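## Task

Take the yellow sponge from the desk and set it on top of the low shelf beneath the REPAIRS sign. That shelf must not be moved, every low shelf must still stand upright at the end, and the robot must not topple or finish leaning.

## Robot and tools

Robot: a wheeled cart that can drive forward/backward and turn but never slide sideways, with a pan/tilt head camera and two arms (left_arm, right_arm), each with a wrist camera and a two-jaw gripper (one fixed jaw, one swinging jaw). Cameras: head_camera, left_wrist_camera, right_wrist_camera, or "all". Loose objects may occasionally get nudged by something else.

Geometry: the cart footprint is 0.53 m wide, spanning x = -0.35 to 0.07 m in the base frame (0.46 m wide above the 0.13 m wheels, front edge at x = 0.01). Arm pan axes are vertical at x = -0.060, y = +0.155 (left) and -0.155 (right). Shoulders sit 0.03 m out from the pan axis, 0.89 m high. Links: upper arm 0.116, forearm 0.135, hand 0.162 m. A fixed-jaw tip reaches about 0.44 m from its pan axis at most, and never below 0.54 m above the floor.

Frames (metres): base frame has its origin on the floor between the drive wheels, x ahead, y to the left, z up; left_hand and right_hand in results are the fixed-jaw tips in this frame, so a held object sits toward the swinging jaw. Hand axes: z out along fingers, y from swinging to fixed jaw. Odometry frame is the base frame as it was at scene start; base_odometry counts wheel rotation only (slip looks like travel, collisions can turn the robot unseen); heading in rad, left positive, -3.142 to 3.142.

Tool move: every argument other than cameras and blocking forms the action, which holds base, joints, or both, plus optional speeds; all motions begin together.
- base: one object {"x_m_s", "turn_rad_s", "for_s"}, velocities relative to the robot, applied together for for_s seconds then stopped. x_m_s forward m/s (negative reverses), magnitude 0.005 to 0.291 or 0; turn_rad_s leftward rad/s (negative right), 0.02 to 1.175 or 0; for_s 0.1 to 7.5 s. Omitted velocity = 0. Ramps at 0.5 m/s2 and 2 rad/s2; distance is roughly velocity times for_s. If |x|/0.291 + |turn|/1.175 exceeds 1, both shrink. Very small or near-max commands may undershoot, so check base_odometry.
- joints: one flat object keyed by joint name, each value an absolute target angle in rad (not an offset). Ranges (done tolerance): head_pan_rad -3.2..3.2 (±0.02, 0 ahead, + left); head_tilt_rad -0.76..1.45 (±0.02, 0 level, + down); per arm (left_arm_ / right_arm_ prefixes): shoulder_pan -2.006..2.149 (±0.02), shoulder_lift -1.836..1.772 (±0.1), elbow_flex -1.773..1.58 (±0.07), wrist_flex -1.799..1.772 (±0.03), wrist_roll -2.816..2.978 (±0.02), gripper -0.03..1.944 (±0.03).
- speeds: object keyed like joints (no grippers), top speed rad/s for this action only, 0.08 to 4.71; defaults head 1.5, shoulder_pan 1.4, shoulder_lift and elbow_flex 2, wrist_flex 1.6, wrist_roll 1.3.
- blocking: true/omitted returns once everything rests; false returns in about 0.5 s while motion continues. A later move overrides only the joints it names; if it omits base, a running base velocity ends. No action lasts beyond 15 s; a joint is cut off after 14 s (time_out).
Unknown keys make a call invalid; out-of-range values are refused, and a refusal or an uncommanded stop cancels the remaining move/wait/finished_scene calls of that reply.

Joint conventions: pan 0 points left arm left, right arm right; positive pan is clockwise from above; straight ahead is +1.571 (left) and -1.571 (right). With lift, elbow and wrist at 0 the upper arm is near vertical (tilted 0.24 rad out) and forearm and fingers are level; positive bends downward, and the sum of the three is the finger angle below level (pointing down = 1.571, needs forearm no more than 0.20 rad above level). wrist_roll -1.522: jaws close across the arm's vertical plane, fixed jaw on the left looking outward; 1.619: fixed jaw on the right; 0.049: closing within that plane. Over furniture with level fingers keep the fixed jaw on the left, since the hand body juts ~0.08 m on the other side. Gripper: tips meet near 0, ~0.075 m apart at 1, 0.106 m at 1.944; each jaw has a small fixed offset. Targets below contact squeeze; closing from wide open grips hardest; firm grip reads off_target. For cloth or thin items use -0.03.

Other tools: wait {seconds 0..10, cameras}; stop {cameras} brakes all running motions; zoom_image {camera, region [x0,y0,x1,y1] pixels, max 504x504}; finished_scene {scene} ends the current scene, and nothing should follow it in that same reply after the first scene.

Result lines: move shows done or the worst status; base_status/joint_status per motion (moving, done with "sent for" time, off_target, stopped, time_out, not_followed, limit_stop_at_motor_heat); on_its_own lists uncommanded behaviour; "joint command not followed" means a self-collision check blocked an arm; pictures lists image order; Motor temperatures per arm in joint order plus gripper; MOTOR HOT above 55 °C, JOINT FAULT or HAND FAULT when a motor cuts out at 70 °C.

Cautions: start with arms folded (0.65 m wide). Stow pose: pan -1.75 (left) / 1.75 (right), lift 0.05, elbow 1.35, wrist_flex -1.55, wrist_roll -1.52; stow wrists first, then the rest, and unstow in reverse. Spinning in place needs 0.44 m of clear radius; avoid turning or reversing right beside furniture. Loaded joints sag downward, so raise the next target by that sag; hand positions may be off a few cm. A joint stuck >0.30 rad from target (jaw >0.09) for ~2 s trips; reset by waiting, then targeting 0.2 rad back from the reading. Payload ~0.4 kg at full reach, ~0.7 kg near the axis. Never let arms collide or press, avoid pulling on things ahead (tipping), moves above ~3 rad/s can fling held items, and avoid drops, slams, hard pushes, or knocking shelves over. Thinking time lets the scene run on, and finishing sooner is better.

Each tool is called after "Request:" as name(argument=value, ...) on one line, values as JSON.

## Session

Request:
move()

Request:
move(joints={"head_pan_rad":1.2,"head_tilt_rad":0.3}, cameras=["head_camera"])

Request:
move(joints={"head_pan_rad":-1.2,"head_tilt_rad":0.3}, cameras=["head_camera"])

Scene clock: 0.00 s.
Motor temperatures (°C): left_arm=[33 34 34 33 35 29] | right_arm=[30 29 26 27 32 27]
base_odometry: x=+0.000 y=+0.000 heading=+0.000
base_status: not commanded
joint_positions: head_pan_rad=+0.000 head_tilt_rad=+0.000 left_arm_shoulder_pan_rad=+0.000 left_arm_shoulder_lift_rad=-1.704 left_arm_elbow_flex_rad=+1.478 left_arm_wrist_flex_rad=+0.984 left_arm_wrist_roll_rad=-0.001 left_arm_gripper_rad=+0.000 right_arm_shoulder_pan_rad=+0.001 right_arm_shoulder_lift_rad=-1.670 right_arm_elbow_flex_rad=+1.496 right_arm_wrist_flex_rad=+1.032 right_arm_wrist_roll_rad=+0.000 right_arm_gripper_rad=+0.000
joint_status: not commanded
left_hand: x=-0.0600 y=+0.3116 z=+0.8261 quat_wxyz=(+0.395, -0.918, +0.023, +0.010) (m; base frame)
right_hand: x=-0.0602 y=-0.3015 z=+0.8125 quat_wxyz=(+0.008, +0.023, +0.937, -0.348) (m; base frame)
pictures: head_camera, left_wrist_camera, right_wrist_camera
Images, in order (width x height): head_camera 644x476, left_wrist_camera 644x476, right_wrist_camera 644x476.

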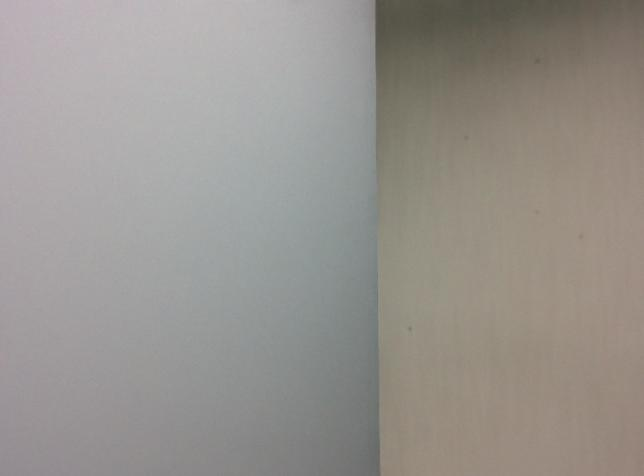

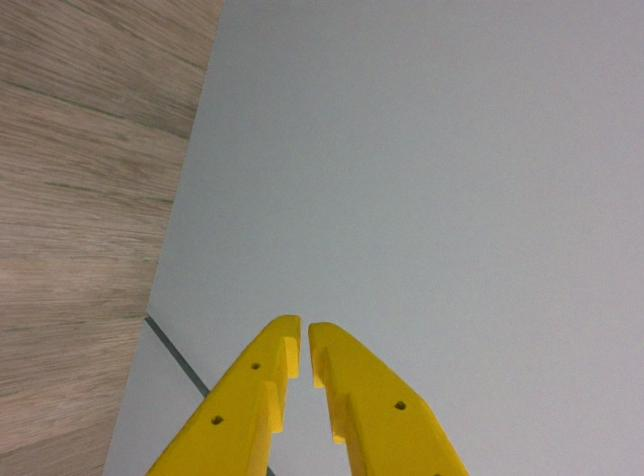

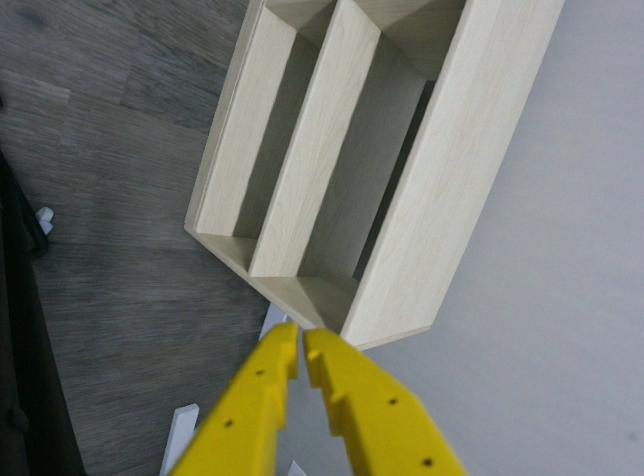

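Scene clock: 1.60 s.
move: done
base_odometry: x=+0.000 y=+0.000 heading=+0.000
base_status: not commanded
joint_positions: head_pan_rad=+1.189 head_tilt_rad=+0.292 left_arm_shoulder_pan_rad=+0.000 left_arm_shoulder_lift_rad=-1.704 left_arm_elbow_flex_rad=+1.478 left_arm_wrist_flex_rad=+0.984 left_arm_wrist_roll_rad=-0.001 left_arm_gripper_rad=+0.000 right_arm_shoulder_pan_rad=+0.001 right_arm_shoulder_lift_rad=-1.670 right_arm_elbow_flex_rad=+1.496 right_arm_wrist_flex_rad=+1.032 right_arm_wrist_roll_rad=+0.000 right_arm_gripper_rad=+0.000
joint_status: all done
left_hand: x=-0.0600 y=+0.3116 z=+0.8261 quat_wxyz=(+0.395, -0.918, +0.023, +0.010) (m; base frame)
right_hand: x=-0.0602 y=-0.3015 z=+0.8125 quat_wxyz=(+0.008, +0.023, +0.937, -0.348) (m; base frame)
pictures: head_camera
Images, in order (width x height): head_camera 644x476.

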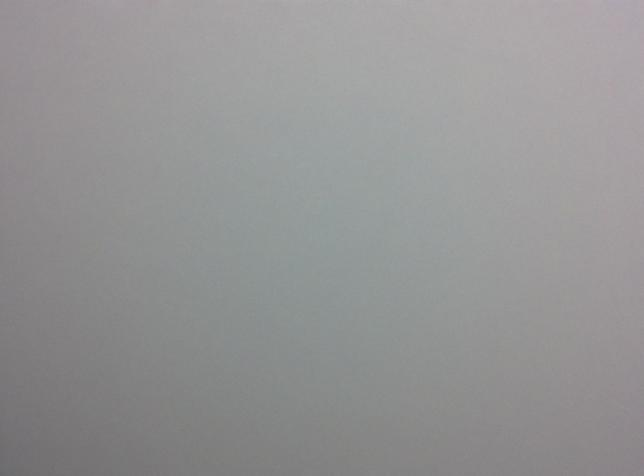

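Scene clock: 4.00 s.
move: done
base_odometry: x=+0.000 y=+0.000 heading=+0.000
base_status: not commanded
joint_positions: head_pan_rad=-1.190 head_tilt_rad=+0.292 left_arm_shoulder_pan_rad=+0.000 left_arm_shoulder_lift_rad=-1.704 left_arm_elbow_flex_rad=+1.478 left_arm_wrist_flex_rad=+0.984 left_arm_wrist_roll_rad=-0.001 left_arm_gripper_rad=+0.000 right_arm_shoulder_pan_rad=+0.001 right_arm_shoulder_lift_rad=-1.670 right_arm_elbow_flex_rad=+1.496 right_arm_wrist_flex_rad=+1.032 right_arm_wrist_roll_rad=+0.000 right_arm_gripper_rad=+0.000
joint_status: all done
left_hand: x=-0.0600 y=+0.3116 z=+0.8261 quat_wxyz=(+0.395, -0.918, +0.023, +0.010) (m; base frame)
right_hand: x=-0.0602 y=-0.3015 z=+0.8125 quat_wxyz=(+0.008, +0.023, +0.937, -0.348) (m; base frame)
pictures: head_camera
Images, in order (width x height): head_camera 644x476.

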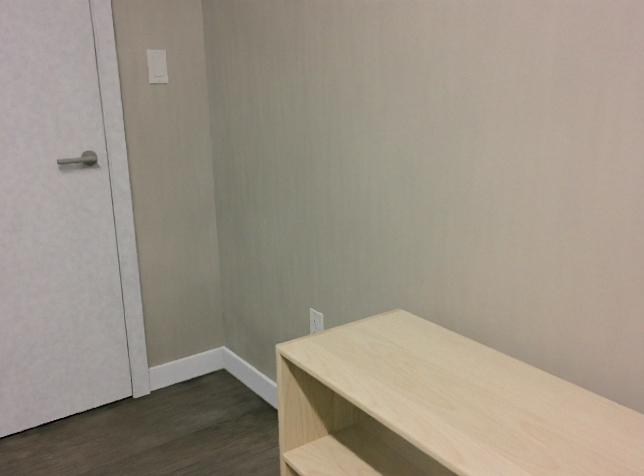

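Request:
move(joints={"head_pan_rad":-1.9,"head_tilt_rad":0.25}, cameras=["head_camera"])

Request:
move(joints={"head_pan_rad":-2.6,"head_tilt_rad":0.25}, cameras=["head_camera"])

Request:
move(joints={"head_pan_rad":-3.15,"head_tilt_rad":0.25}, cameras=["head_camera"])

Request:
move(joints={"head_pan_rad":2.4,"head_tilt_rad":0.25}, cameras=["head_camera"])

Request:
move(joints={"head_pan_rad":-0.5,"head_tilt_rad":0.7}, cameras=["head_camera"])

Scene clock: 13.53 s.
move: done
base_odometry: x=+0.000 y=+0.000 heading=+0.000
base_status: not commanded
joint_positions: head_pan_rad=-1.891 head_tilt_rad=+0.262 left_arm_shoulder_pan_rad=+0.000 left_arm_shoulder_lift_rad=-1.704 left_arm_elbow_flex_rad=+1.478 left_arm_wrist_flex_rad=+0.984 left_arm_wrist_roll_rad=-0.001 left_arm_gripper_rad=+0.000 right_arm_shoulder_pan_rad=+0.001 right_arm_shoulder_lift_rad=-1.670 right_arm_elbow_flex_rad=+1.496 right_arm_wrist_flex_rad=+1.032 right_arm_wrist_roll_rad=+0.000 right_arm_gripper_rad=+0.000
joint_status: all done
left_hand: x=-0.0600 y=+0.3116 z=+0.8261 quat_wxyz=(+0.395, -0.918, +0.023, +0.010) (m; base frame)
right_hand: x=-0.0602 y=-0.3015 z=+0.8125 quat_wxyz=(+0.008, +0.023, +0.937, -0.348) (m; base frame)
pictures: head_camera
Images, in order (width x height): head_camera 644x476.

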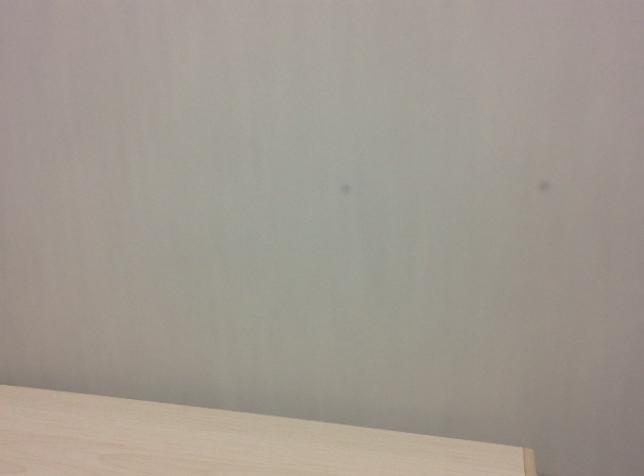

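Scene clock: 14.80 s.
move: done
base_odometry: x=+0.000 y=+0.000 heading=+0.000
base_status: not commanded
joint_positions: head_pan_rad=-2.591 head_tilt_rad=+0.262 left_arm_shoulder_pan_rad=+0.000 left_arm_shoulder_lift_rad=-1.704 left_arm_elbow_flex_rad=+1.478 left_arm_wrist_flex_rad=+0.984 left_arm_wrist_roll_rad=-0.001 left_arm_gripper_rad=+0.000 right_arm_shoulder_pan_rad=+0.001 right_arm_shoulder_lift_rad=-1.670 right_arm_elbow_flex_rad=+1.496 right_arm_wrist_flex_rad=+1.032 right_arm_wrist_roll_rad=+0.000 right_arm_gripper_rad=+0.000
joint_status: all done
left_hand: x=-0.0600 y=+0.3116 z=+0.8261 quat_wxyz=(+0.395, -0.918, +0.023, +0.010) (m; base frame)
right_hand: x=-0.0602 y=-0.3015 z=+0.8125 quat_wxyz=(+0.008, +0.023, +0.937, -0.348) (m; base frame)
pictures: head_camera
Images, in order (width x height): head_camera 644x476.

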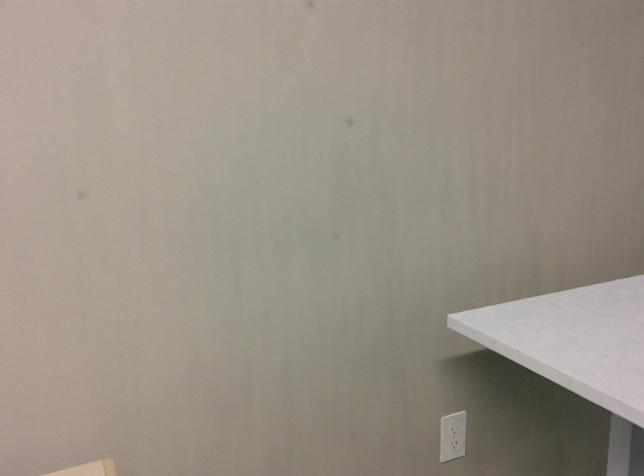

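Scene clock: 15.97 s.
move: done
base_odometry: x=+0.000 y=+0.000 heading=+0.000
base_status: not commanded
joint_positions: head_pan_rad=-3.140 head_tilt_rad=+0.262 left_arm_shoulder_pan_rad=+0.000 left_arm_shoulder_lift_rad=-1.704 left_arm_elbow_flex_rad=+1.478 left_arm_wrist_flex_rad=+0.984 left_arm_wrist_roll_rad=-0.001 left_arm_gripper_rad=+0.000 right_arm_shoulder_pan_rad=+0.001 right_arm_shoulder_lift_rad=-1.670 right_arm_elbow_flex_rad=+1.496 right_arm_wrist_flex_rad=+1.032 right_arm_wrist_roll_rad=+0.000 right_arm_gripper_rad=+0.000
joint_status: all done
left_hand: x=-0.0600 y=+0.3116 z=+0.8261 quat_wxyz=(+0.395, -0.918, +0.023, +0.010) (m; base frame)
right_hand: x=-0.0602 y=-0.3015 z=+0.8125 quat_wxyz=(+0.008, +0.023, +0.937, -0.348) (m; base frame)
pictures: head_camera
Images, in order (width x height): head_camera 644x476.

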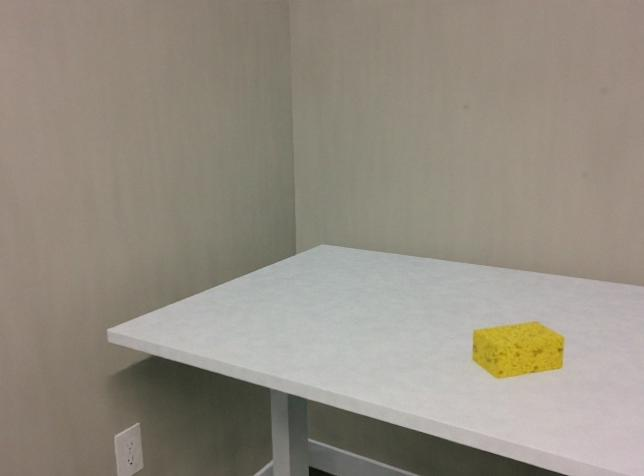

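Scene clock: 20.47 s.
move: done
base_odometry: x=+0.000 y=+0.000 heading=+0.000
base_status: not commanded
joint_positions: head_pan_rad=+2.390 head_tilt_rad=+0.262 left_arm_shoulder_pan_rad=+0.000 left_arm_shoulder_lift_rad=-1.704 left_arm_elbow_flex_rad=+1.478 left_arm_wrist_flex_rad=+0.984 left_arm_wrist_roll_rad=-0.001 left_arm_gripper_rad=+0.000 right_arm_shoulder_pan_rad=+0.001 right_arm_shoulder_lift_rad=-1.670 right_arm_elbow_flex_rad=+1.496 right_arm_wrist_flex_rad=+1.032 right_arm_wrist_roll_rad=+0.000 right_arm_gripper_rad=+0.000
joint_status: all done
left_hand: x=-0.0600 y=+0.3116 z=+0.8261 quat_wxyz=(+0.395, -0.918, +0.023, +0.010) (m; base frame)
right_hand: x=-0.0602 y=-0.3015 z=+0.8125 quat_wxyz=(+0.008, +0.023, +0.937, -0.348) (m; base frame)
pictures: head_camera
Images, in order (width x height): head_camera 644x476.

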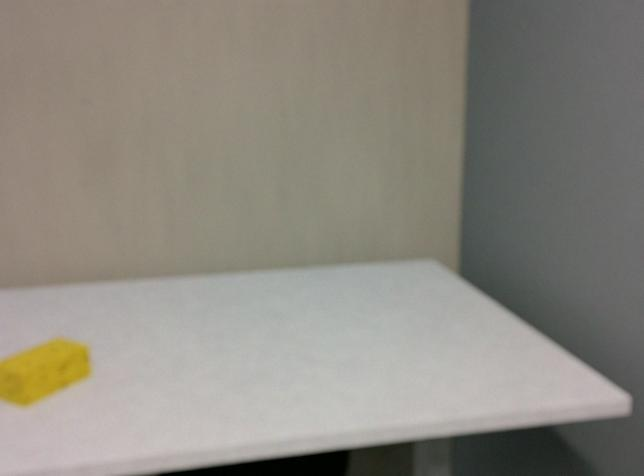

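Scene clock: 23.20 s.
move: done
base_odometry: x=+0.000 y=+0.000 heading=+0.000
base_status: not commanded
joint_positions: head_pan_rad=-0.491 head_tilt_rad=+0.693 left_arm_shoulder_pan_rad=+0.000 left_arm_shoulder_lift_rad=-1.704 left_arm_elbow_flex_rad=+1.478 left_arm_wrist_flex_rad=+0.984 left_arm_wrist_roll_rad=-0.001 left_arm_gripper_rad=+0.000 right_arm_shoulder_pan_rad=+0.001 right_arm_shoulder_lift_rad=-1.670 right_arm_elbow_flex_rad=+1.496 right_arm_wrist_flex_rad=+1.032 right_arm_wrist_roll_rad=+0.000 right_arm_gripper_rad=+0.000
joint_status: all done
left_hand: x=-0.0600 y=+0.3116 z=+0.8261 quat_wxyz=(+0.395, -0.918, +0.023, +0.010) (m; base frame)
right_hand: x=-0.0602 y=-0.3015 z=+0.8125 quat_wxyz=(+0.008, +0.023, +0.937, -0.348) (m; base frame)
pictures: head_camera
Images, in order (width x height): head_camera 644x476.

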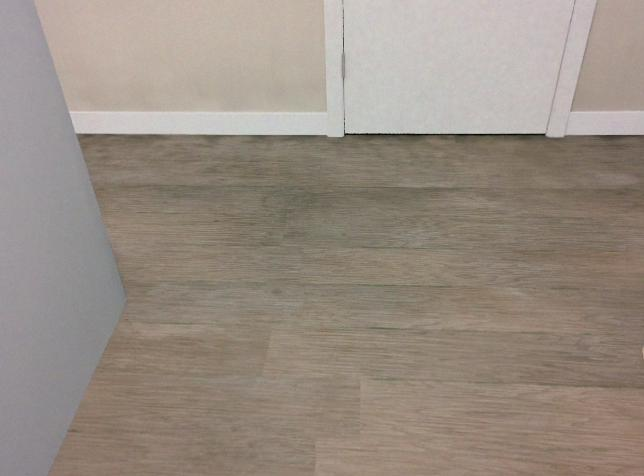

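Request:
move(joints={"head_pan_rad":-1.55,"head_tilt_rad":-0.3}, cameras=["head_camera"])

Request:
move(joints={"head_pan_rad":-1.55,"head_tilt_rad":0.7}, cameras=["head_camera"])

Request:
move(joints={"head_pan_rad":-3.14,"head_tilt_rad":0.8}, cameras=["head_camera"])

Request:
move(joints={"head_pan_rad":1.57,"head_tilt_rad":0.9}, cameras=["head_camera"])

Scene clock: 34.50 s.
move: done
base_odometry: x=+0.000 y=+0.000 heading=+0.000
base_status: not commanded
joint_positions: head_pan_rad=-1.540 head_tilt_rad=-0.290 left_arm_shoulder_pan_rad=+0.000 left_arm_shoulder_lift_rad=-1.704 left_arm_elbow_flex_rad=+1.478 left_arm_wrist_flex_rad=+0.984 left_arm_wrist_roll_rad=-0.001 left_arm_gripper_rad=+0.000 right_arm_shoulder_pan_rad=+0.001 right_arm_shoulder_lift_rad=-1.670 right_arm_elbow_flex_rad=+1.496 right_arm_wrist_flex_rad=+1.032 right_arm_wrist_roll_rad=+0.000 right_arm_gripper_rad=+0.000
joint_status: all done
left_hand: x=-0.0600 y=+0.3116 z=+0.8261 quat_wxyz=(+0.395, -0.918, +0.023, +0.010) (m; base frame)
right_hand: x=-0.0602 y=-0.3015 z=+0.8125 quat_wxyz=(+0.008, +0.023, +0.937, -0.348) (m; base frame)
pictures: head_camera
Images, in order (width x height): head_camera 644x476.

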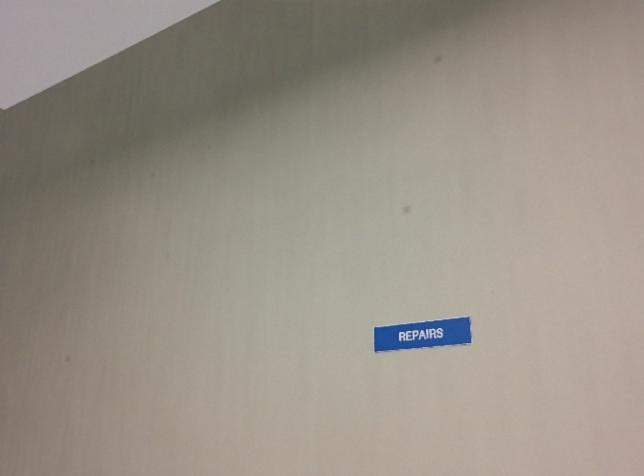

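Scene clock: 35.97 s.
move: done
base_odometry: x=+0.000 y=+0.000 heading=+0.000
base_status: not commanded
joint_positions: head_pan_rad=-1.540 head_tilt_rad=+0.693 left_arm_shoulder_pan_rad=+0.000 left_arm_shoulder_lift_rad=-1.704 left_arm_elbow_flex_rad=+1.478 left_arm_wrist_flex_rad=+0.984 left_arm_wrist_roll_rad=-0.001 left_arm_gripper_rad=+0.000 right_arm_shoulder_pan_rad=+0.001 right_arm_shoulder_lift_rad=-1.670 right_arm_elbow_flex_rad=+1.496 right_arm_wrist_flex_rad=+1.032 right_arm_wrist_roll_rad=+0.000 right_arm_gripper_rad=+0.000
joint_status: all done
left_hand: x=-0.0600 y=+0.3116 z=+0.8261 quat_wxyz=(+0.395, -0.918, +0.023, +0.010) (m; base frame)
right_hand: x=-0.0602 y=-0.3015 z=+0.8125 quat_wxyz=(+0.008, +0.023, +0.937, -0.348) (m; base frame)
pictures: head_camera
Images, in order (width x height): head_camera 644x476.

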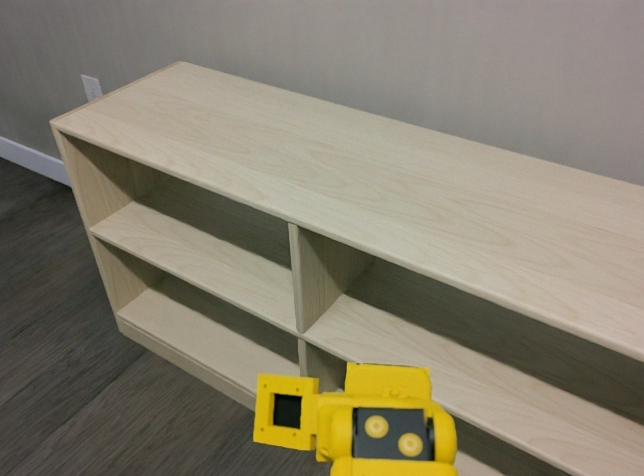

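Scene clock: 37.83 s.
move: done
base_odometry: x=+0.000 y=+0.000 heading=+0.000
base_status: not commanded
joint_positions: head_pan_rad=-3.131 head_tilt_rad=+0.794 left_arm_shoulder_pan_rad=+0.000 left_arm_shoulder_lift_rad=-1.704 left_arm_elbow_flex_rad=+1.478 left_arm_wrist_flex_rad=+0.984 left_arm_wrist_roll_rad=-0.001 left_arm_gripper_rad=+0.000 right_arm_shoulder_pan_rad=+0.001 right_arm_shoulder_lift_rad=-1.670 right_arm_elbow_flex_rad=+1.496 right_arm_wrist_flex_rad=+1.032 right_arm_wrist_roll_rad=+0.000 right_arm_gripper_rad=+0.000
joint_status: all done
left_hand: x=-0.0600 y=+0.3116 z=+0.8261 quat_wxyz=(+0.395, -0.918, +0.023, +0.010) (m; base frame)
right_hand: x=-0.0602 y=-0.3015 z=+0.8125 quat_wxyz=(+0.008, +0.023, +0.937, -0.348) (m; base frame)
pictures: head_camera
Images, in order (width x height): head_camera 644x476.

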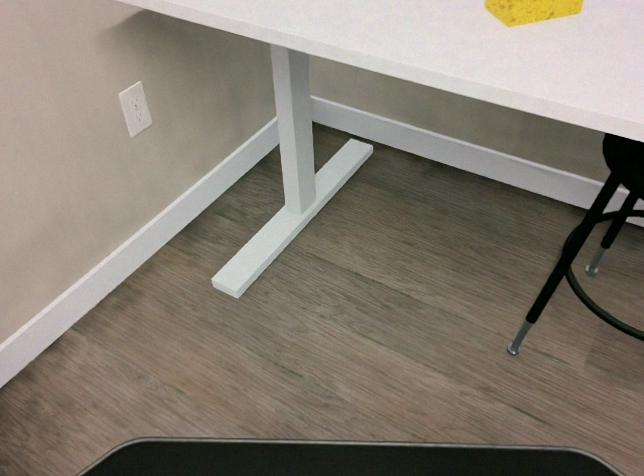

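Scene clock: 41.80 s.
move: done
base_odometry: x=+0.000 y=+0.000 heading=+0.000
base_status: not commanded
joint_positions: head_pan_rad=+1.560 head_tilt_rad=+0.894 left_arm_shoulder_pan_rad=+0.000 left_arm_shoulder_lift_rad=-1.704 left_arm_elbow_flex_rad=+1.478 left_arm_wrist_flex_rad=+0.984 left_arm_wrist_roll_rad=-0.001 left_arm_gripper_rad=+0.000 right_arm_shoulder_pan_rad=+0.001 right_arm_shoulder_lift_rad=-1.670 right_arm_elbow_flex_rad=+1.496 right_arm_wrist_flex_rad=+1.032 right_arm_wrist_roll_rad=+0.000 right_arm_gripper_rad=+0.000
joint_status: all done
left_hand: x=-0.0600 y=+0.3116 z=+0.8261 quat_wxyz=(+0.395, -0.918, +0.023, +0.010) (m; base frame)
right_hand: x=-0.0602 y=-0.3015 z=+0.8125 quat_wxyz=(+0.008, +0.023, +0.937, -0.348) (m; base frame)
pictures: head_camera
Images, in order (width x height): head_camera 644x476.

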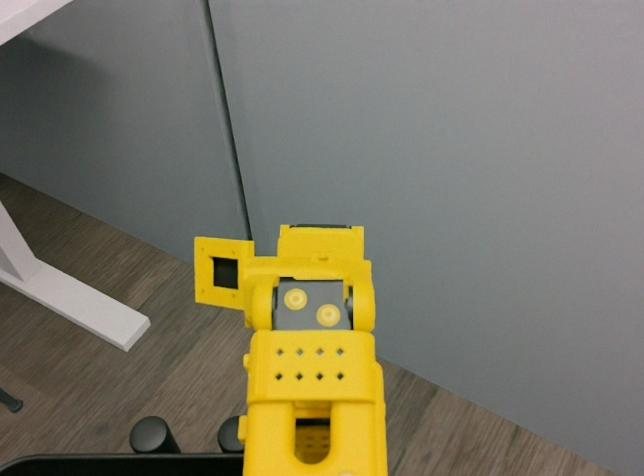

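Request:
move(base={"turn_rad_s":0.76,"for_s":3.5}, joints={"head_pan_rad":0,"head_tilt_rad":0.65}, cameras=["head_camera"])

Scene clock: 84.43 s.
move: done
base_odometry: x=-0.001 y=+0.000 heading=+2.659
base_status: done (sent for 3.5 of 3.5 s)
joint_positions: head_pan_rad=+0.009 head_tilt_rad=+0.664 left_arm_shoulder_pan_rad=-0.003 left_arm_shoulder_lift_rad=-1.704 left_arm_elbow_flex_rad=+1.478 left_arm_wrist_flex_rad=+0.984 left_arm_wrist_roll_rad=-0.001 left_arm_gripper_rad=+0.000 right_arm_shoulder_pan_rad=-0.004 right_arm_shoulder_lift_rad=-1.670 right_arm_elbow_flex_rad=+1.496 right_arm_wrist_flex_rad=+1.032 right_arm_wrist_roll_rad=+0.000 right_arm_gripper_rad=+0.000
joint_status: all done
left_hand: x=-0.0604 y=+0.3116 z=+0.8261 quat_wxyz=(+0.395, -0.918, +0.021, +0.010) (m; base frame)
right_hand: x=-0.0595 y=-0.3015 z=+0.8125 quat_wxyz=(+0.009, +0.021, +0.937, -0.348) (m; base frame)
pictures: head_camera
Images, in order (width x height): head_camera 644x476.

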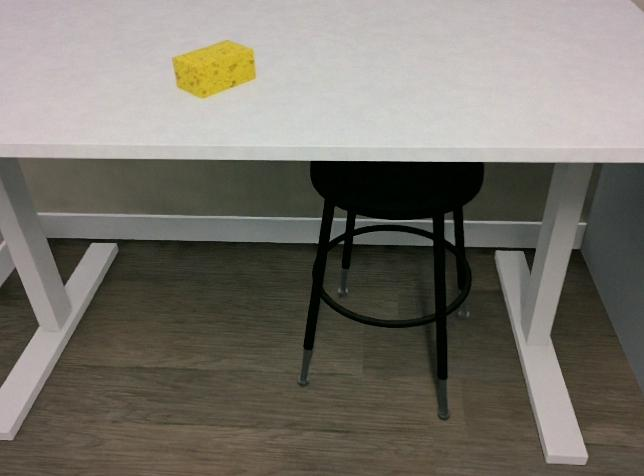

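Request:
move(base={"turn_rad_s":0.25,"for_s":1.0}, joints={"left_arm_shoulder_lift_rad":-0.4,"left_arm_elbow_flex_rad":0.6,"left_arm_wrist_flex_rad":0.5,"left_arm_shoulder_pan_rad":1.8,"left_arm_wrist_roll_rad":-1.522,"left_arm_gripper_rad":1.944})

Request:
move(base={"x_m_s":0.22,"for_s":2.7})

Request:
move(base={"turn_rad_s":-0.25,"for_s":1.0}, joints={"head_tilt_rad":0.9}, cameras=["head_camera","left_wrist_camera"])

Scene clock: 118.40 s.
move: done
base_odometry: x=-0.001 y=+0.000 heading=+2.910
base_status: done (sent for 1 of 1 s)
joint_positions: head_pan_rad=+0.009 head_tilt_rad=+0.664 left_arm_shoulder_pan_rad=+1.792 left_arm_shoulder_lift_rad=-0.400 left_arm_elbow_flex_rad=+0.637 left_arm_wrist_flex_rad=+0.513 left_arm_wrist_roll_rad=-1.518 left_arm_gripper_rad=+1.927 right_arm_shoulder_pan_rad=-0.004 right_arm_shoulder_lift_rad=-1.670 right_arm_elbow_flex_rad=+1.496 right_arm_wrist_flex_rad=+1.032 right_arm_wrist_roll_rad=+0.000 right_arm_gripper_rad=+0.000
joint_status: all done
left_hand: x=+0.1973 y=+0.1051 z=+0.8723 quat_wxyz=(+0.396, +0.099, +0.912, -0.045) (m; base frame)
right_hand: x=-0.0595 y=-0.3015 z=+0.8125 quat_wxyz=(+0.009, +0.021, +0.937, -0.348) (m; base frame)
pictures: none

Scene clock: 122.13 s.
move: done
base_odometry: x=-0.580 y=+0.135 heading=+2.911
base_status: done (sent for 2.7 of 2.7 s)
joint_positions: head_pan_rad=+0.009 head_tilt_rad=+0.663 left_arm_shoulder_pan_rad=+1.796 left_arm_shoulder_lift_rad=-0.400 left_arm_elbow_flex_rad=+0.637 left_arm_wrist_flex_rad=+0.513 left_arm_wrist_roll_rad=-1.518 left_arm_gripper_rad=+1.927 right_arm_shoulder_pan_rad=+0.003 right_arm_shoulder_lift_rad=-1.670 right_arm_elbow_flex_rad=+1.496 right_arm_wrist_flex_rad=+1.032 right_arm_wrist_roll_rad=+0.000 right_arm_gripper_rad=+0.000
joint_status: not commanded
left_hand: x=+0.1971 y=+0.1039 z=+0.8723 quat_wxyz=(+0.396, +0.101, +0.911, -0.046) (m; base frame)
right_hand: x=-0.0604 y=-0.3015 z=+0.8125 quat_wxyz=(+0.008, +0.024, +0.937, -0.348) (m; base frame)
pictures: none

Scene clock: 123.70 s.
move: done
base_odometry: x=-0.580 y=+0.135 heading=+2.659
base_status: done (sent for 1 of 1 s)
joint_positions: head_pan_rad=+0.009 head_tilt_rad=+0.894 left_arm_shoulder_pan_rad=+1.793 left_arm_shoulder_lift_rad=-0.400 left_arm_elbow_flex_rad=+0.637 left_arm_wrist_flex_rad=+0.513 left_arm_wrist_roll_rad=-1.518 left_arm_gripper_rad=+1.927 right_arm_shoulder_pan_rad=+0.001 right_arm_shoulder_lift_rad=-1.670 right_arm_elbow_flex_rad=+1.496 right_arm_wrist_flex_rad=+1.032 right_arm_wrist_roll_rad=+0.000 right_arm_gripper_rad=+0.000
joint_status: all done
left_hand: x=+0.1972 y=+0.1047 z=+0.8723 quat_wxyz=(+0.396, +0.100, +0.912, -0.045) (m; base frame)
right_hand: x=-0.0602 y=-0.3015 z=+0.8125 quat_wxyz=(+0.008, +0.023, +0.937, -0.348) (m; base frame)
pictures: head_camera, left_wrist_camera
Images, in order (width x height): head_camera 644x476, left_wrist_camera 644x476.

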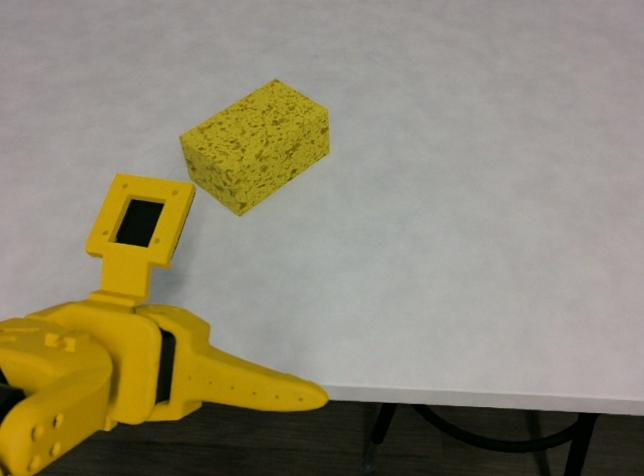

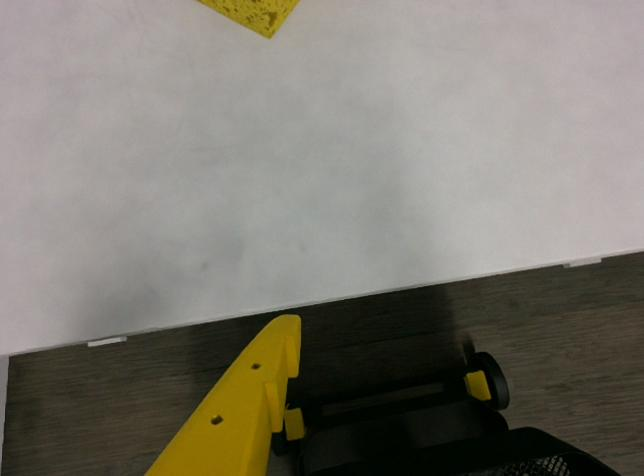

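Request:
move(base={"x_m_s":0.1,"for_s":1.2}, joints={"head_tilt_rad":1.0}, cameras=["head_camera","left_wrist_camera"])

Scene clock: 150.23 s.
move: done
base_odometry: x=-0.686 y=+0.191 heading=+2.658
base_status: done (sent for 1.2 of 1.2 s)
joint_positions: head_pan_rad=+0.009 head_tilt_rad=+0.994 left_arm_shoulder_pan_rad=+1.798 left_arm_shoulder_lift_rad=-0.400 left_arm_elbow_flex_rad=+0.637 left_arm_wrist_flex_rad=+0.513 left_arm_wrist_roll_rad=-1.518 left_arm_gripper_rad=+1.927 right_arm_shoulder_pan_rad=+0.000 right_arm_shoulder_lift_rad=-1.670 right_arm_elbow_flex_rad=+1.496 right_arm_wrist_flex_rad=+1.032 right_arm_wrist_roll_rad=+0.000 right_arm_gripper_rad=+0.000
joint_status: all done
left_hand: x=+0.1970 y=+0.1035 z=+0.8723 quat_wxyz=(+0.396, +0.102, +0.911, -0.046) (m; base frame)
right_hand: x=-0.0600 y=-0.3015 z=+0.8125 quat_wxyz=(+0.009, +0.023, +0.937, -0.348) (m; base frame)
pictures: head_camera, left_wrist_camera
Images, in order (width x height): head_camera 644x476, left_wrist_camera 644x476.

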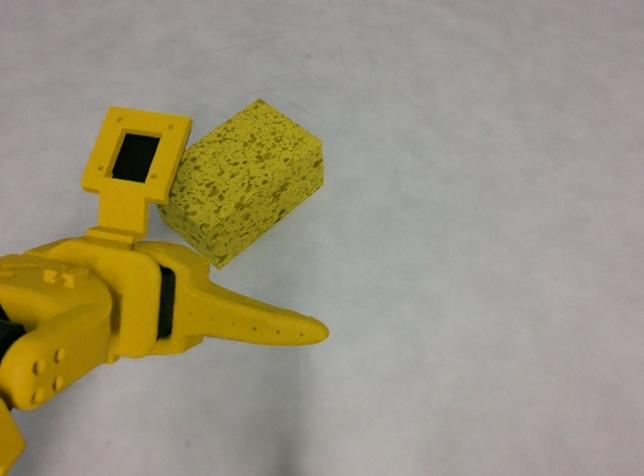

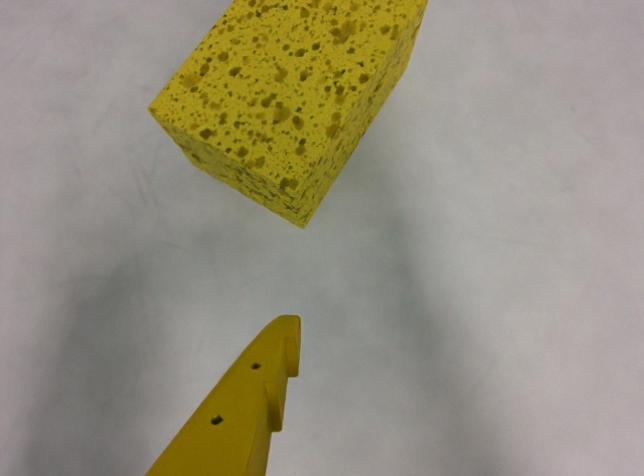

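Request:
move(base={"x_m_s":0.07,"for_s":0.6}, joints={"left_arm_shoulder_pan_rad":1.687,"left_arm_shoulder_lift_rad":0.36,"left_arm_elbow_flex_rad":-0.47,"left_arm_wrist_flex_rad":1.0,"left_arm_wrist_roll_rad":-1.87}, cameras=["head_camera","left_wrist_camera"])

Scene clock: 177.37 s.
move: done
base_odometry: x=-0.724 y=+0.211 heading=+2.659
base_status: done (sent for 0.6 of 0.6 s)
joint_positions: head_pan_rad=+0.009 head_tilt_rad=+0.994 left_arm_shoulder_pan_rad=+1.692 left_arm_shoulder_lift_rad=+0.367 left_arm_elbow_flex_rad=-0.434 left_arm_wrist_flex_rad=+0.998 left_arm_wrist_roll_rad=-1.866 left_arm_gripper_rad=+1.927 right_arm_shoulder_pan_rad=+0.004 right_arm_shoulder_lift_rad=-1.670 right_arm_elbow_flex_rad=+1.496 right_arm_wrist_flex_rad=+1.032 right_arm_wrist_roll_rad=+0.000 right_arm_gripper_rad=+0.000
joint_status: all done
left_hand: x=+0.2675 y=+0.1225 z=+0.8758 quat_wxyz=(+0.312, +0.219, +0.924, +0.035) (m; base frame)
right_hand: x=-0.0606 y=-0.3015 z=+0.8125 quat_wxyz=(+0.008, +0.025, +0.937, -0.348) (m; base frame)
pictures: head_camera, left_wrist_camera
Images, in order (width x height): head_camera 644x476, left_wrist_camera 644x476.

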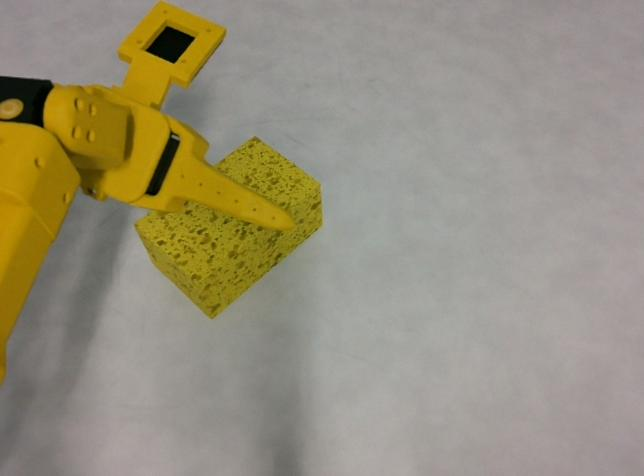

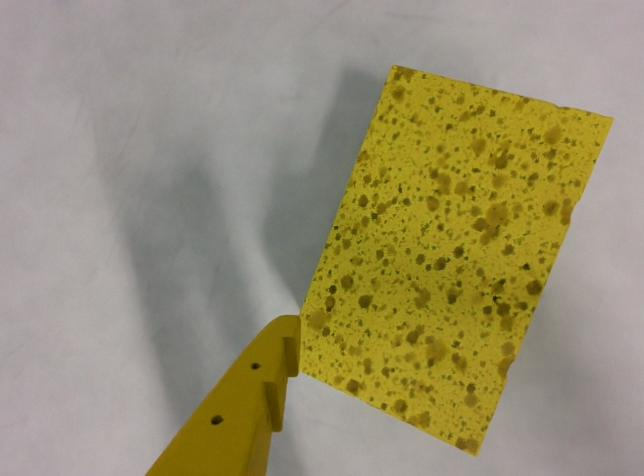

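Request:
move(joints={"left_arm_shoulder_pan_rad":1.68,"left_arm_shoulder_lift_rad":0.7,"left_arm_elbow_flex_rad":-0.66,"left_arm_wrist_flex_rad":0.86}, cameras=["head_camera","left_wrist_camera"])

Scene clock: 186.20 s.
move: done
base_odometry: x=-0.724 y=+0.211 heading=+2.659
base_status: not commanded
joint_positions: head_pan_rad=+0.009 head_tilt_rad=+0.994 left_arm_shoulder_pan_rad=+1.684 left_arm_shoulder_lift_rad=+0.714 left_arm_elbow_flex_rad=-0.624 left_arm_wrist_flex_rad=+0.870 left_arm_wrist_roll_rad=-1.866 left_arm_gripper_rad=+1.927 right_arm_shoulder_pan_rad=+0.004 right_arm_shoulder_lift_rad=-1.670 right_arm_elbow_flex_rad=+1.496 right_arm_wrist_flex_rad=+1.032 right_arm_wrist_roll_rad=+0.000 right_arm_gripper_rad=+0.000
joint_status: all done
left_hand: x=+0.2927 y=+0.1221 z=+0.8237 quat_wxyz=(+0.299, +0.216, +0.929, +0.035) (m; base frame)
right_hand: x=-0.0606 y=-0.3015 z=+0.8125 quat_wxyz=(+0.008, +0.025, +0.937, -0.348) (m; base frame)
pictures: head_camera, left_wrist_camera
Images, in order (width x height): head_camera 644x476, left_wrist_camera 644x476.

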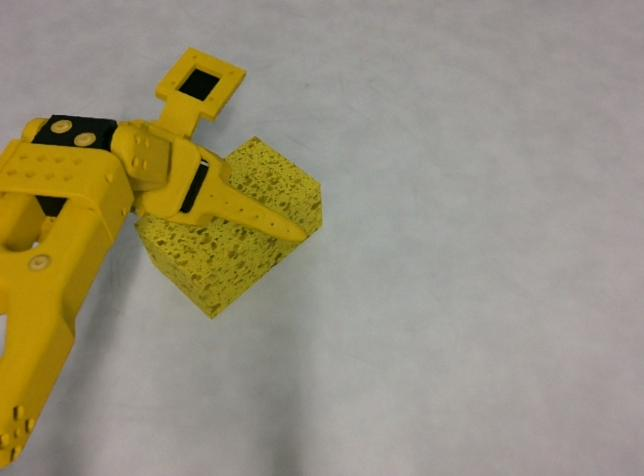

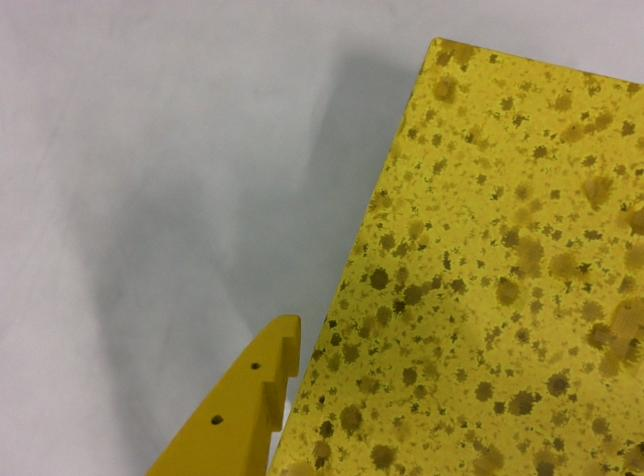

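Request:
move(joints={"left_arm_shoulder_pan_rad":1.685,"left_arm_shoulder_lift_rad":0.98,"left_arm_elbow_flex_rad":-0.84,"left_arm_wrist_flex_rad":0.73}, speeds={"left_arm_shoulder_lift_rad":0.4,"left_arm_elbow_flex_rad":0.3,"left_arm_wrist_flex_rad":0.2}, cameras=["head_camera","left_wrist_camera"])

Scene clock: 196.17 s.
move: done
base_odometry: x=-0.724 y=+0.211 heading=+2.659
base_status: not commanded
joint_positions: head_pan_rad=+0.009 head_tilt_rad=+0.994 left_arm_shoulder_pan_rad=+1.684 left_arm_shoulder_lift_rad=+0.995 left_arm_elbow_flex_rad=-0.806 left_arm_wrist_flex_rad=+0.741 left_arm_wrist_roll_rad=-1.866 left_arm_gripper_rad=+1.927 right_arm_shoulder_pan_rad=+0.004 right_arm_shoulder_lift_rad=-1.670 right_arm_elbow_flex_rad=+1.496 right_arm_wrist_flex_rad=+1.032 right_arm_wrist_roll_rad=+0.000 right_arm_gripper_rad=+0.000
joint_status: all done
left_hand: x=+0.3100 y=+0.1202 z=+0.7845 quat_wxyz=(+0.313, +0.215, +0.924, +0.036) (m; base frame)
right_hand: x=-0.0606 y=-0.3015 z=+0.8125 quat_wxyz=(+0.008, +0.025, +0.937, -0.348) (m; base frame)
pictures: head_camera, left_wrist_camera
Images, in order (width x height): head_camera 644x476, left_wrist_camera 644x476.

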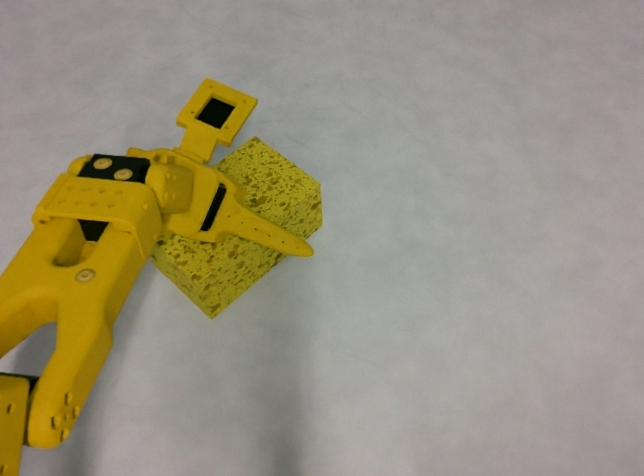

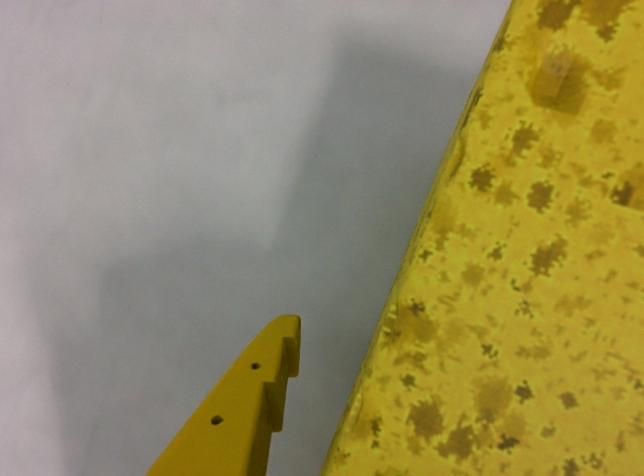

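Request:
move(joints={"left_arm_shoulder_lift_rad":1.01,"left_arm_shoulder_pan_rad":1.7})

Request:
move(joints={"left_arm_gripper_rad":0.6}, cameras=["head_camera","left_wrist_camera"])

Scene clock: 204.07 s.
move: done
base_odometry: x=-0.724 y=+0.211 heading=+2.659
base_status: not commanded
joint_positions: head_pan_rad=+0.009 head_tilt_rad=+0.994 left_arm_shoulder_pan_rad=+1.686 left_arm_shoulder_lift_rad=+1.008 left_arm_elbow_flex_rad=-0.820 left_arm_wrist_flex_rad=+0.740 left_arm_wrist_roll_rad=-1.868 left_arm_gripper_rad=+1.927 right_arm_shoulder_pan_rad=+0.004 right_arm_shoulder_lift_rad=-1.670 right_arm_elbow_flex_rad=+1.496 right_arm_wrist_flex_rad=+1.032 right_arm_wrist_roll_rad=+0.000 right_arm_gripper_rad=+0.000
joint_status: all done
left_hand: x=+0.3106 y=+0.1195 z=+0.7832 quat_wxyz=(+0.314, +0.217, +0.924, +0.036) (m; base frame)
right_hand: x=-0.0606 y=-0.3015 z=+0.8125 quat_wxyz=(+0.008, +0.025, +0.937, -0.348) (m; base frame)
pictures: none

Scene clock: 205.27 s.
move: off_target
base_odometry: x=-0.724 y=+0.211 heading=+2.659
base_status: not commanded
joint_positions: head_pan_rad=+0.009 head_tilt_rad=+0.994 left_arm_shoulder_pan_rad=+1.706 left_arm_shoulder_lift_rad=+0.981 left_arm_elbow_flex_rad=-0.851 left_arm_wrist_flex_rad=+0.726 left_arm_wrist_roll_rad=-1.866 left_arm_gripper_rad=+0.997 right_arm_shoulder_pan_rad=+0.004 right_arm_shoulder_lift_rad=-1.670 right_arm_elbow_flex_rad=+1.496 right_arm_wrist_flex_rad=+1.032 right_arm_wrist_roll_rad=+0.000 right_arm_gripper_rad=+0.000
joint_status: left_arm_gripper_rad off_target (ended at +0.997, target +0.600)
left_hand: x=+0.3185 y=+0.1109 z=+0.8014 quat_wxyz=(+0.348, +0.222, +0.910, +0.036) (m; base frame)
right_hand: x=-0.0606 y=-0.3015 z=+0.8125 quat_wxyz=(+0.008, +0.025, +0.937, -0.348) (m; base frame)
pictures: head_camera, left_wrist_camera
Images, in order (width x height): head_camera 644x476, left_wrist_camera 644x476.

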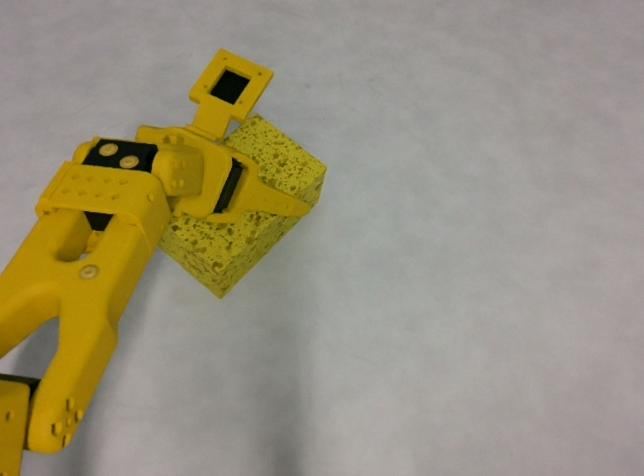

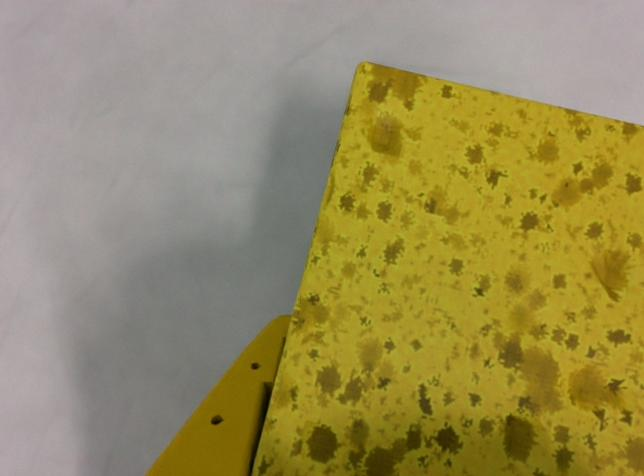

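Request:
move(joints={"left_arm_gripper_rad":0.91,"left_arm_shoulder_lift_rad":0.55,"left_arm_elbow_flex_rad":-0.7,"left_arm_wrist_flex_rad":0.8}, speeds={"left_arm_shoulder_lift_rad":0.8,"left_arm_elbow_flex_rad":0.8}, cameras=["head_camera","left_wrist_camera"])

Scene clock: 213.73 s.
move: off_target
base_odometry: x=-0.724 y=+0.211 heading=+2.659
base_status: not commanded
joint_positions: head_pan_rad=+0.009 head_tilt_rad=+0.994 left_arm_shoulder_pan_rad=+1.704 left_arm_shoulder_lift_rad=+0.622 left_arm_elbow_flex_rad=-0.694 left_arm_wrist_flex_rad=+0.797 left_arm_wrist_roll_rad=-1.874 left_arm_gripper_rad=+1.023 right_arm_shoulder_pan_rad=+0.004 right_arm_shoulder_lift_rad=-1.670 right_arm_elbow_flex_rad=+1.496 right_arm_wrist_flex_rad=+1.032 right_arm_wrist_roll_rad=+0.000 right_arm_gripper_rad=+0.000
joint_status: left_arm_gripper_rad off_target (ended at +1.023, target +0.910); the others done
left_hand: x=+0.3125 y=+0.1123 z=+0.8797 quat_wxyz=(+0.408, +0.219, +0.885, +0.045) (m; base frame)
right_hand: x=-0.0606 y=-0.3015 z=+0.8125 quat_wxyz=(+0.008, +0.025, +0.937, -0.348) (m; base frame)
pictures: head_camera, left_wrist_camera
Images, in order (width x height): head_camera 644x476, left_wrist_camera 644x476.

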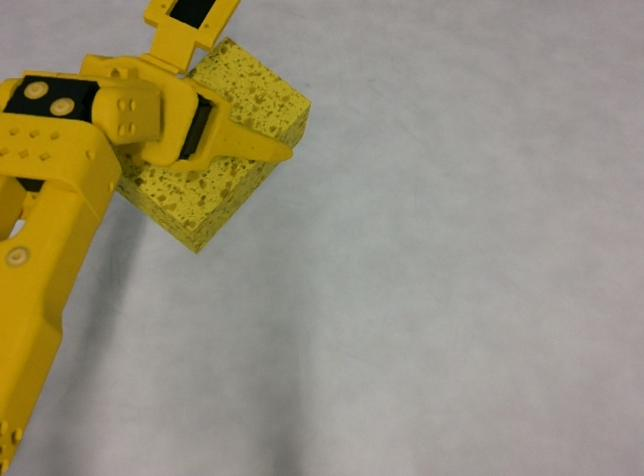

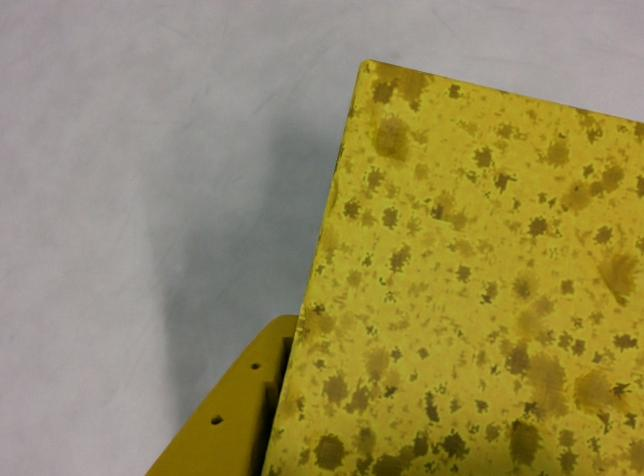

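Request:
move(base={"x_m_s":-0.24,"for_s":3.75}, joints={"head_tilt_rad":0.8,"left_arm_shoulder_lift_rad":0.2,"left_arm_elbow_flex_rad":-0.45})

Request:
move(base={"turn_rad_s":0.5,"for_s":3.14}, cameras=["head_camera","left_wrist_camera"])

Scene clock: 244.73 s.
move: done
base_odometry: x=+0.079 y=-0.207 heading=+2.662
base_status: done (sent for 3.77 of 3.77 s)
joint_positions: head_pan_rad=+0.009 head_tilt_rad=+0.814 left_arm_shoulder_pan_rad=+1.704 left_arm_shoulder_lift_rad=+0.263 left_arm_elbow_flex_rad=-0.444 left_arm_wrist_flex_rad=+0.797 left_arm_wrist_roll_rad=-1.874 left_arm_gripper_rad=+1.023 right_arm_shoulder_pan_rad=+0.003 right_arm_shoulder_lift_rad=-1.670 right_arm_elbow_flex_rad=+1.496 right_arm_wrist_flex_rad=+1.032 right_arm_wrist_roll_rad=+0.000 right_arm_gripper_rad=+0.000
joint_status: all done
left_hand: x=+0.2888 y=+0.1155 z=+0.9343 quat_wxyz=(+0.457, +0.213, +0.862, +0.050) (m; base frame)
right_hand: x=-0.0604 y=-0.3015 z=+0.8125 quat_wxyz=(+0.008, +0.024, +0.937, -0.348) (m; base frame)
pictures: none

Scene clock: 248.50 s.
move: done
base_odometry: x=+0.079 y=-0.208 heading=-2.056
base_status: done (sent for 3.13 of 3.13 s)
joint_positions: head_pan_rad=+0.009 head_tilt_rad=+0.814 left_arm_shoulder_pan_rad=+1.694 left_arm_shoulder_lift_rad=+0.263 left_arm_elbow_flex_rad=-0.444 left_arm_wrist_flex_rad=+0.797 left_arm_wrist_roll_rad=-1.874 left_arm_gripper_rad=+1.023 right_arm_shoulder_pan_rad=-0.004 right_arm_shoulder_lift_rad=-1.670 right_arm_elbow_flex_rad=+1.496 right_arm_wrist_flex_rad=+1.032 right_arm_wrist_roll_rad=+0.000 right_arm_gripper_rad=+0.000
joint_status: not commanded
left_hand: x=+0.2892 y=+0.1193 z=+0.9343 quat_wxyz=(+0.457, +0.209, +0.863, +0.052) (m; base frame)
right_hand: x=-0.0595 y=-0.3015 z=+0.8125 quat_wxyz=(+0.009, +0.021, +0.937, -0.348) (m; base frame)
pictures: head_camera, left_wrist_camera
Images, in order (width x height): head_camera 644x476, left_wrist_camera 644x476.

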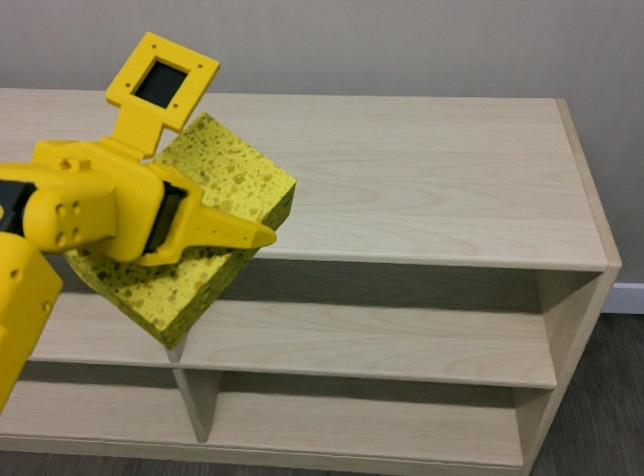

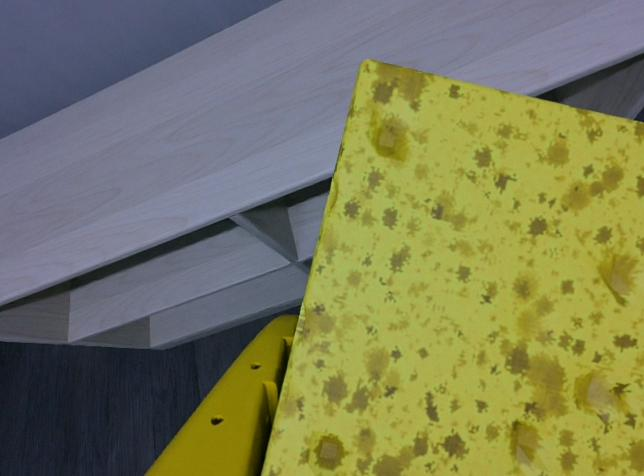

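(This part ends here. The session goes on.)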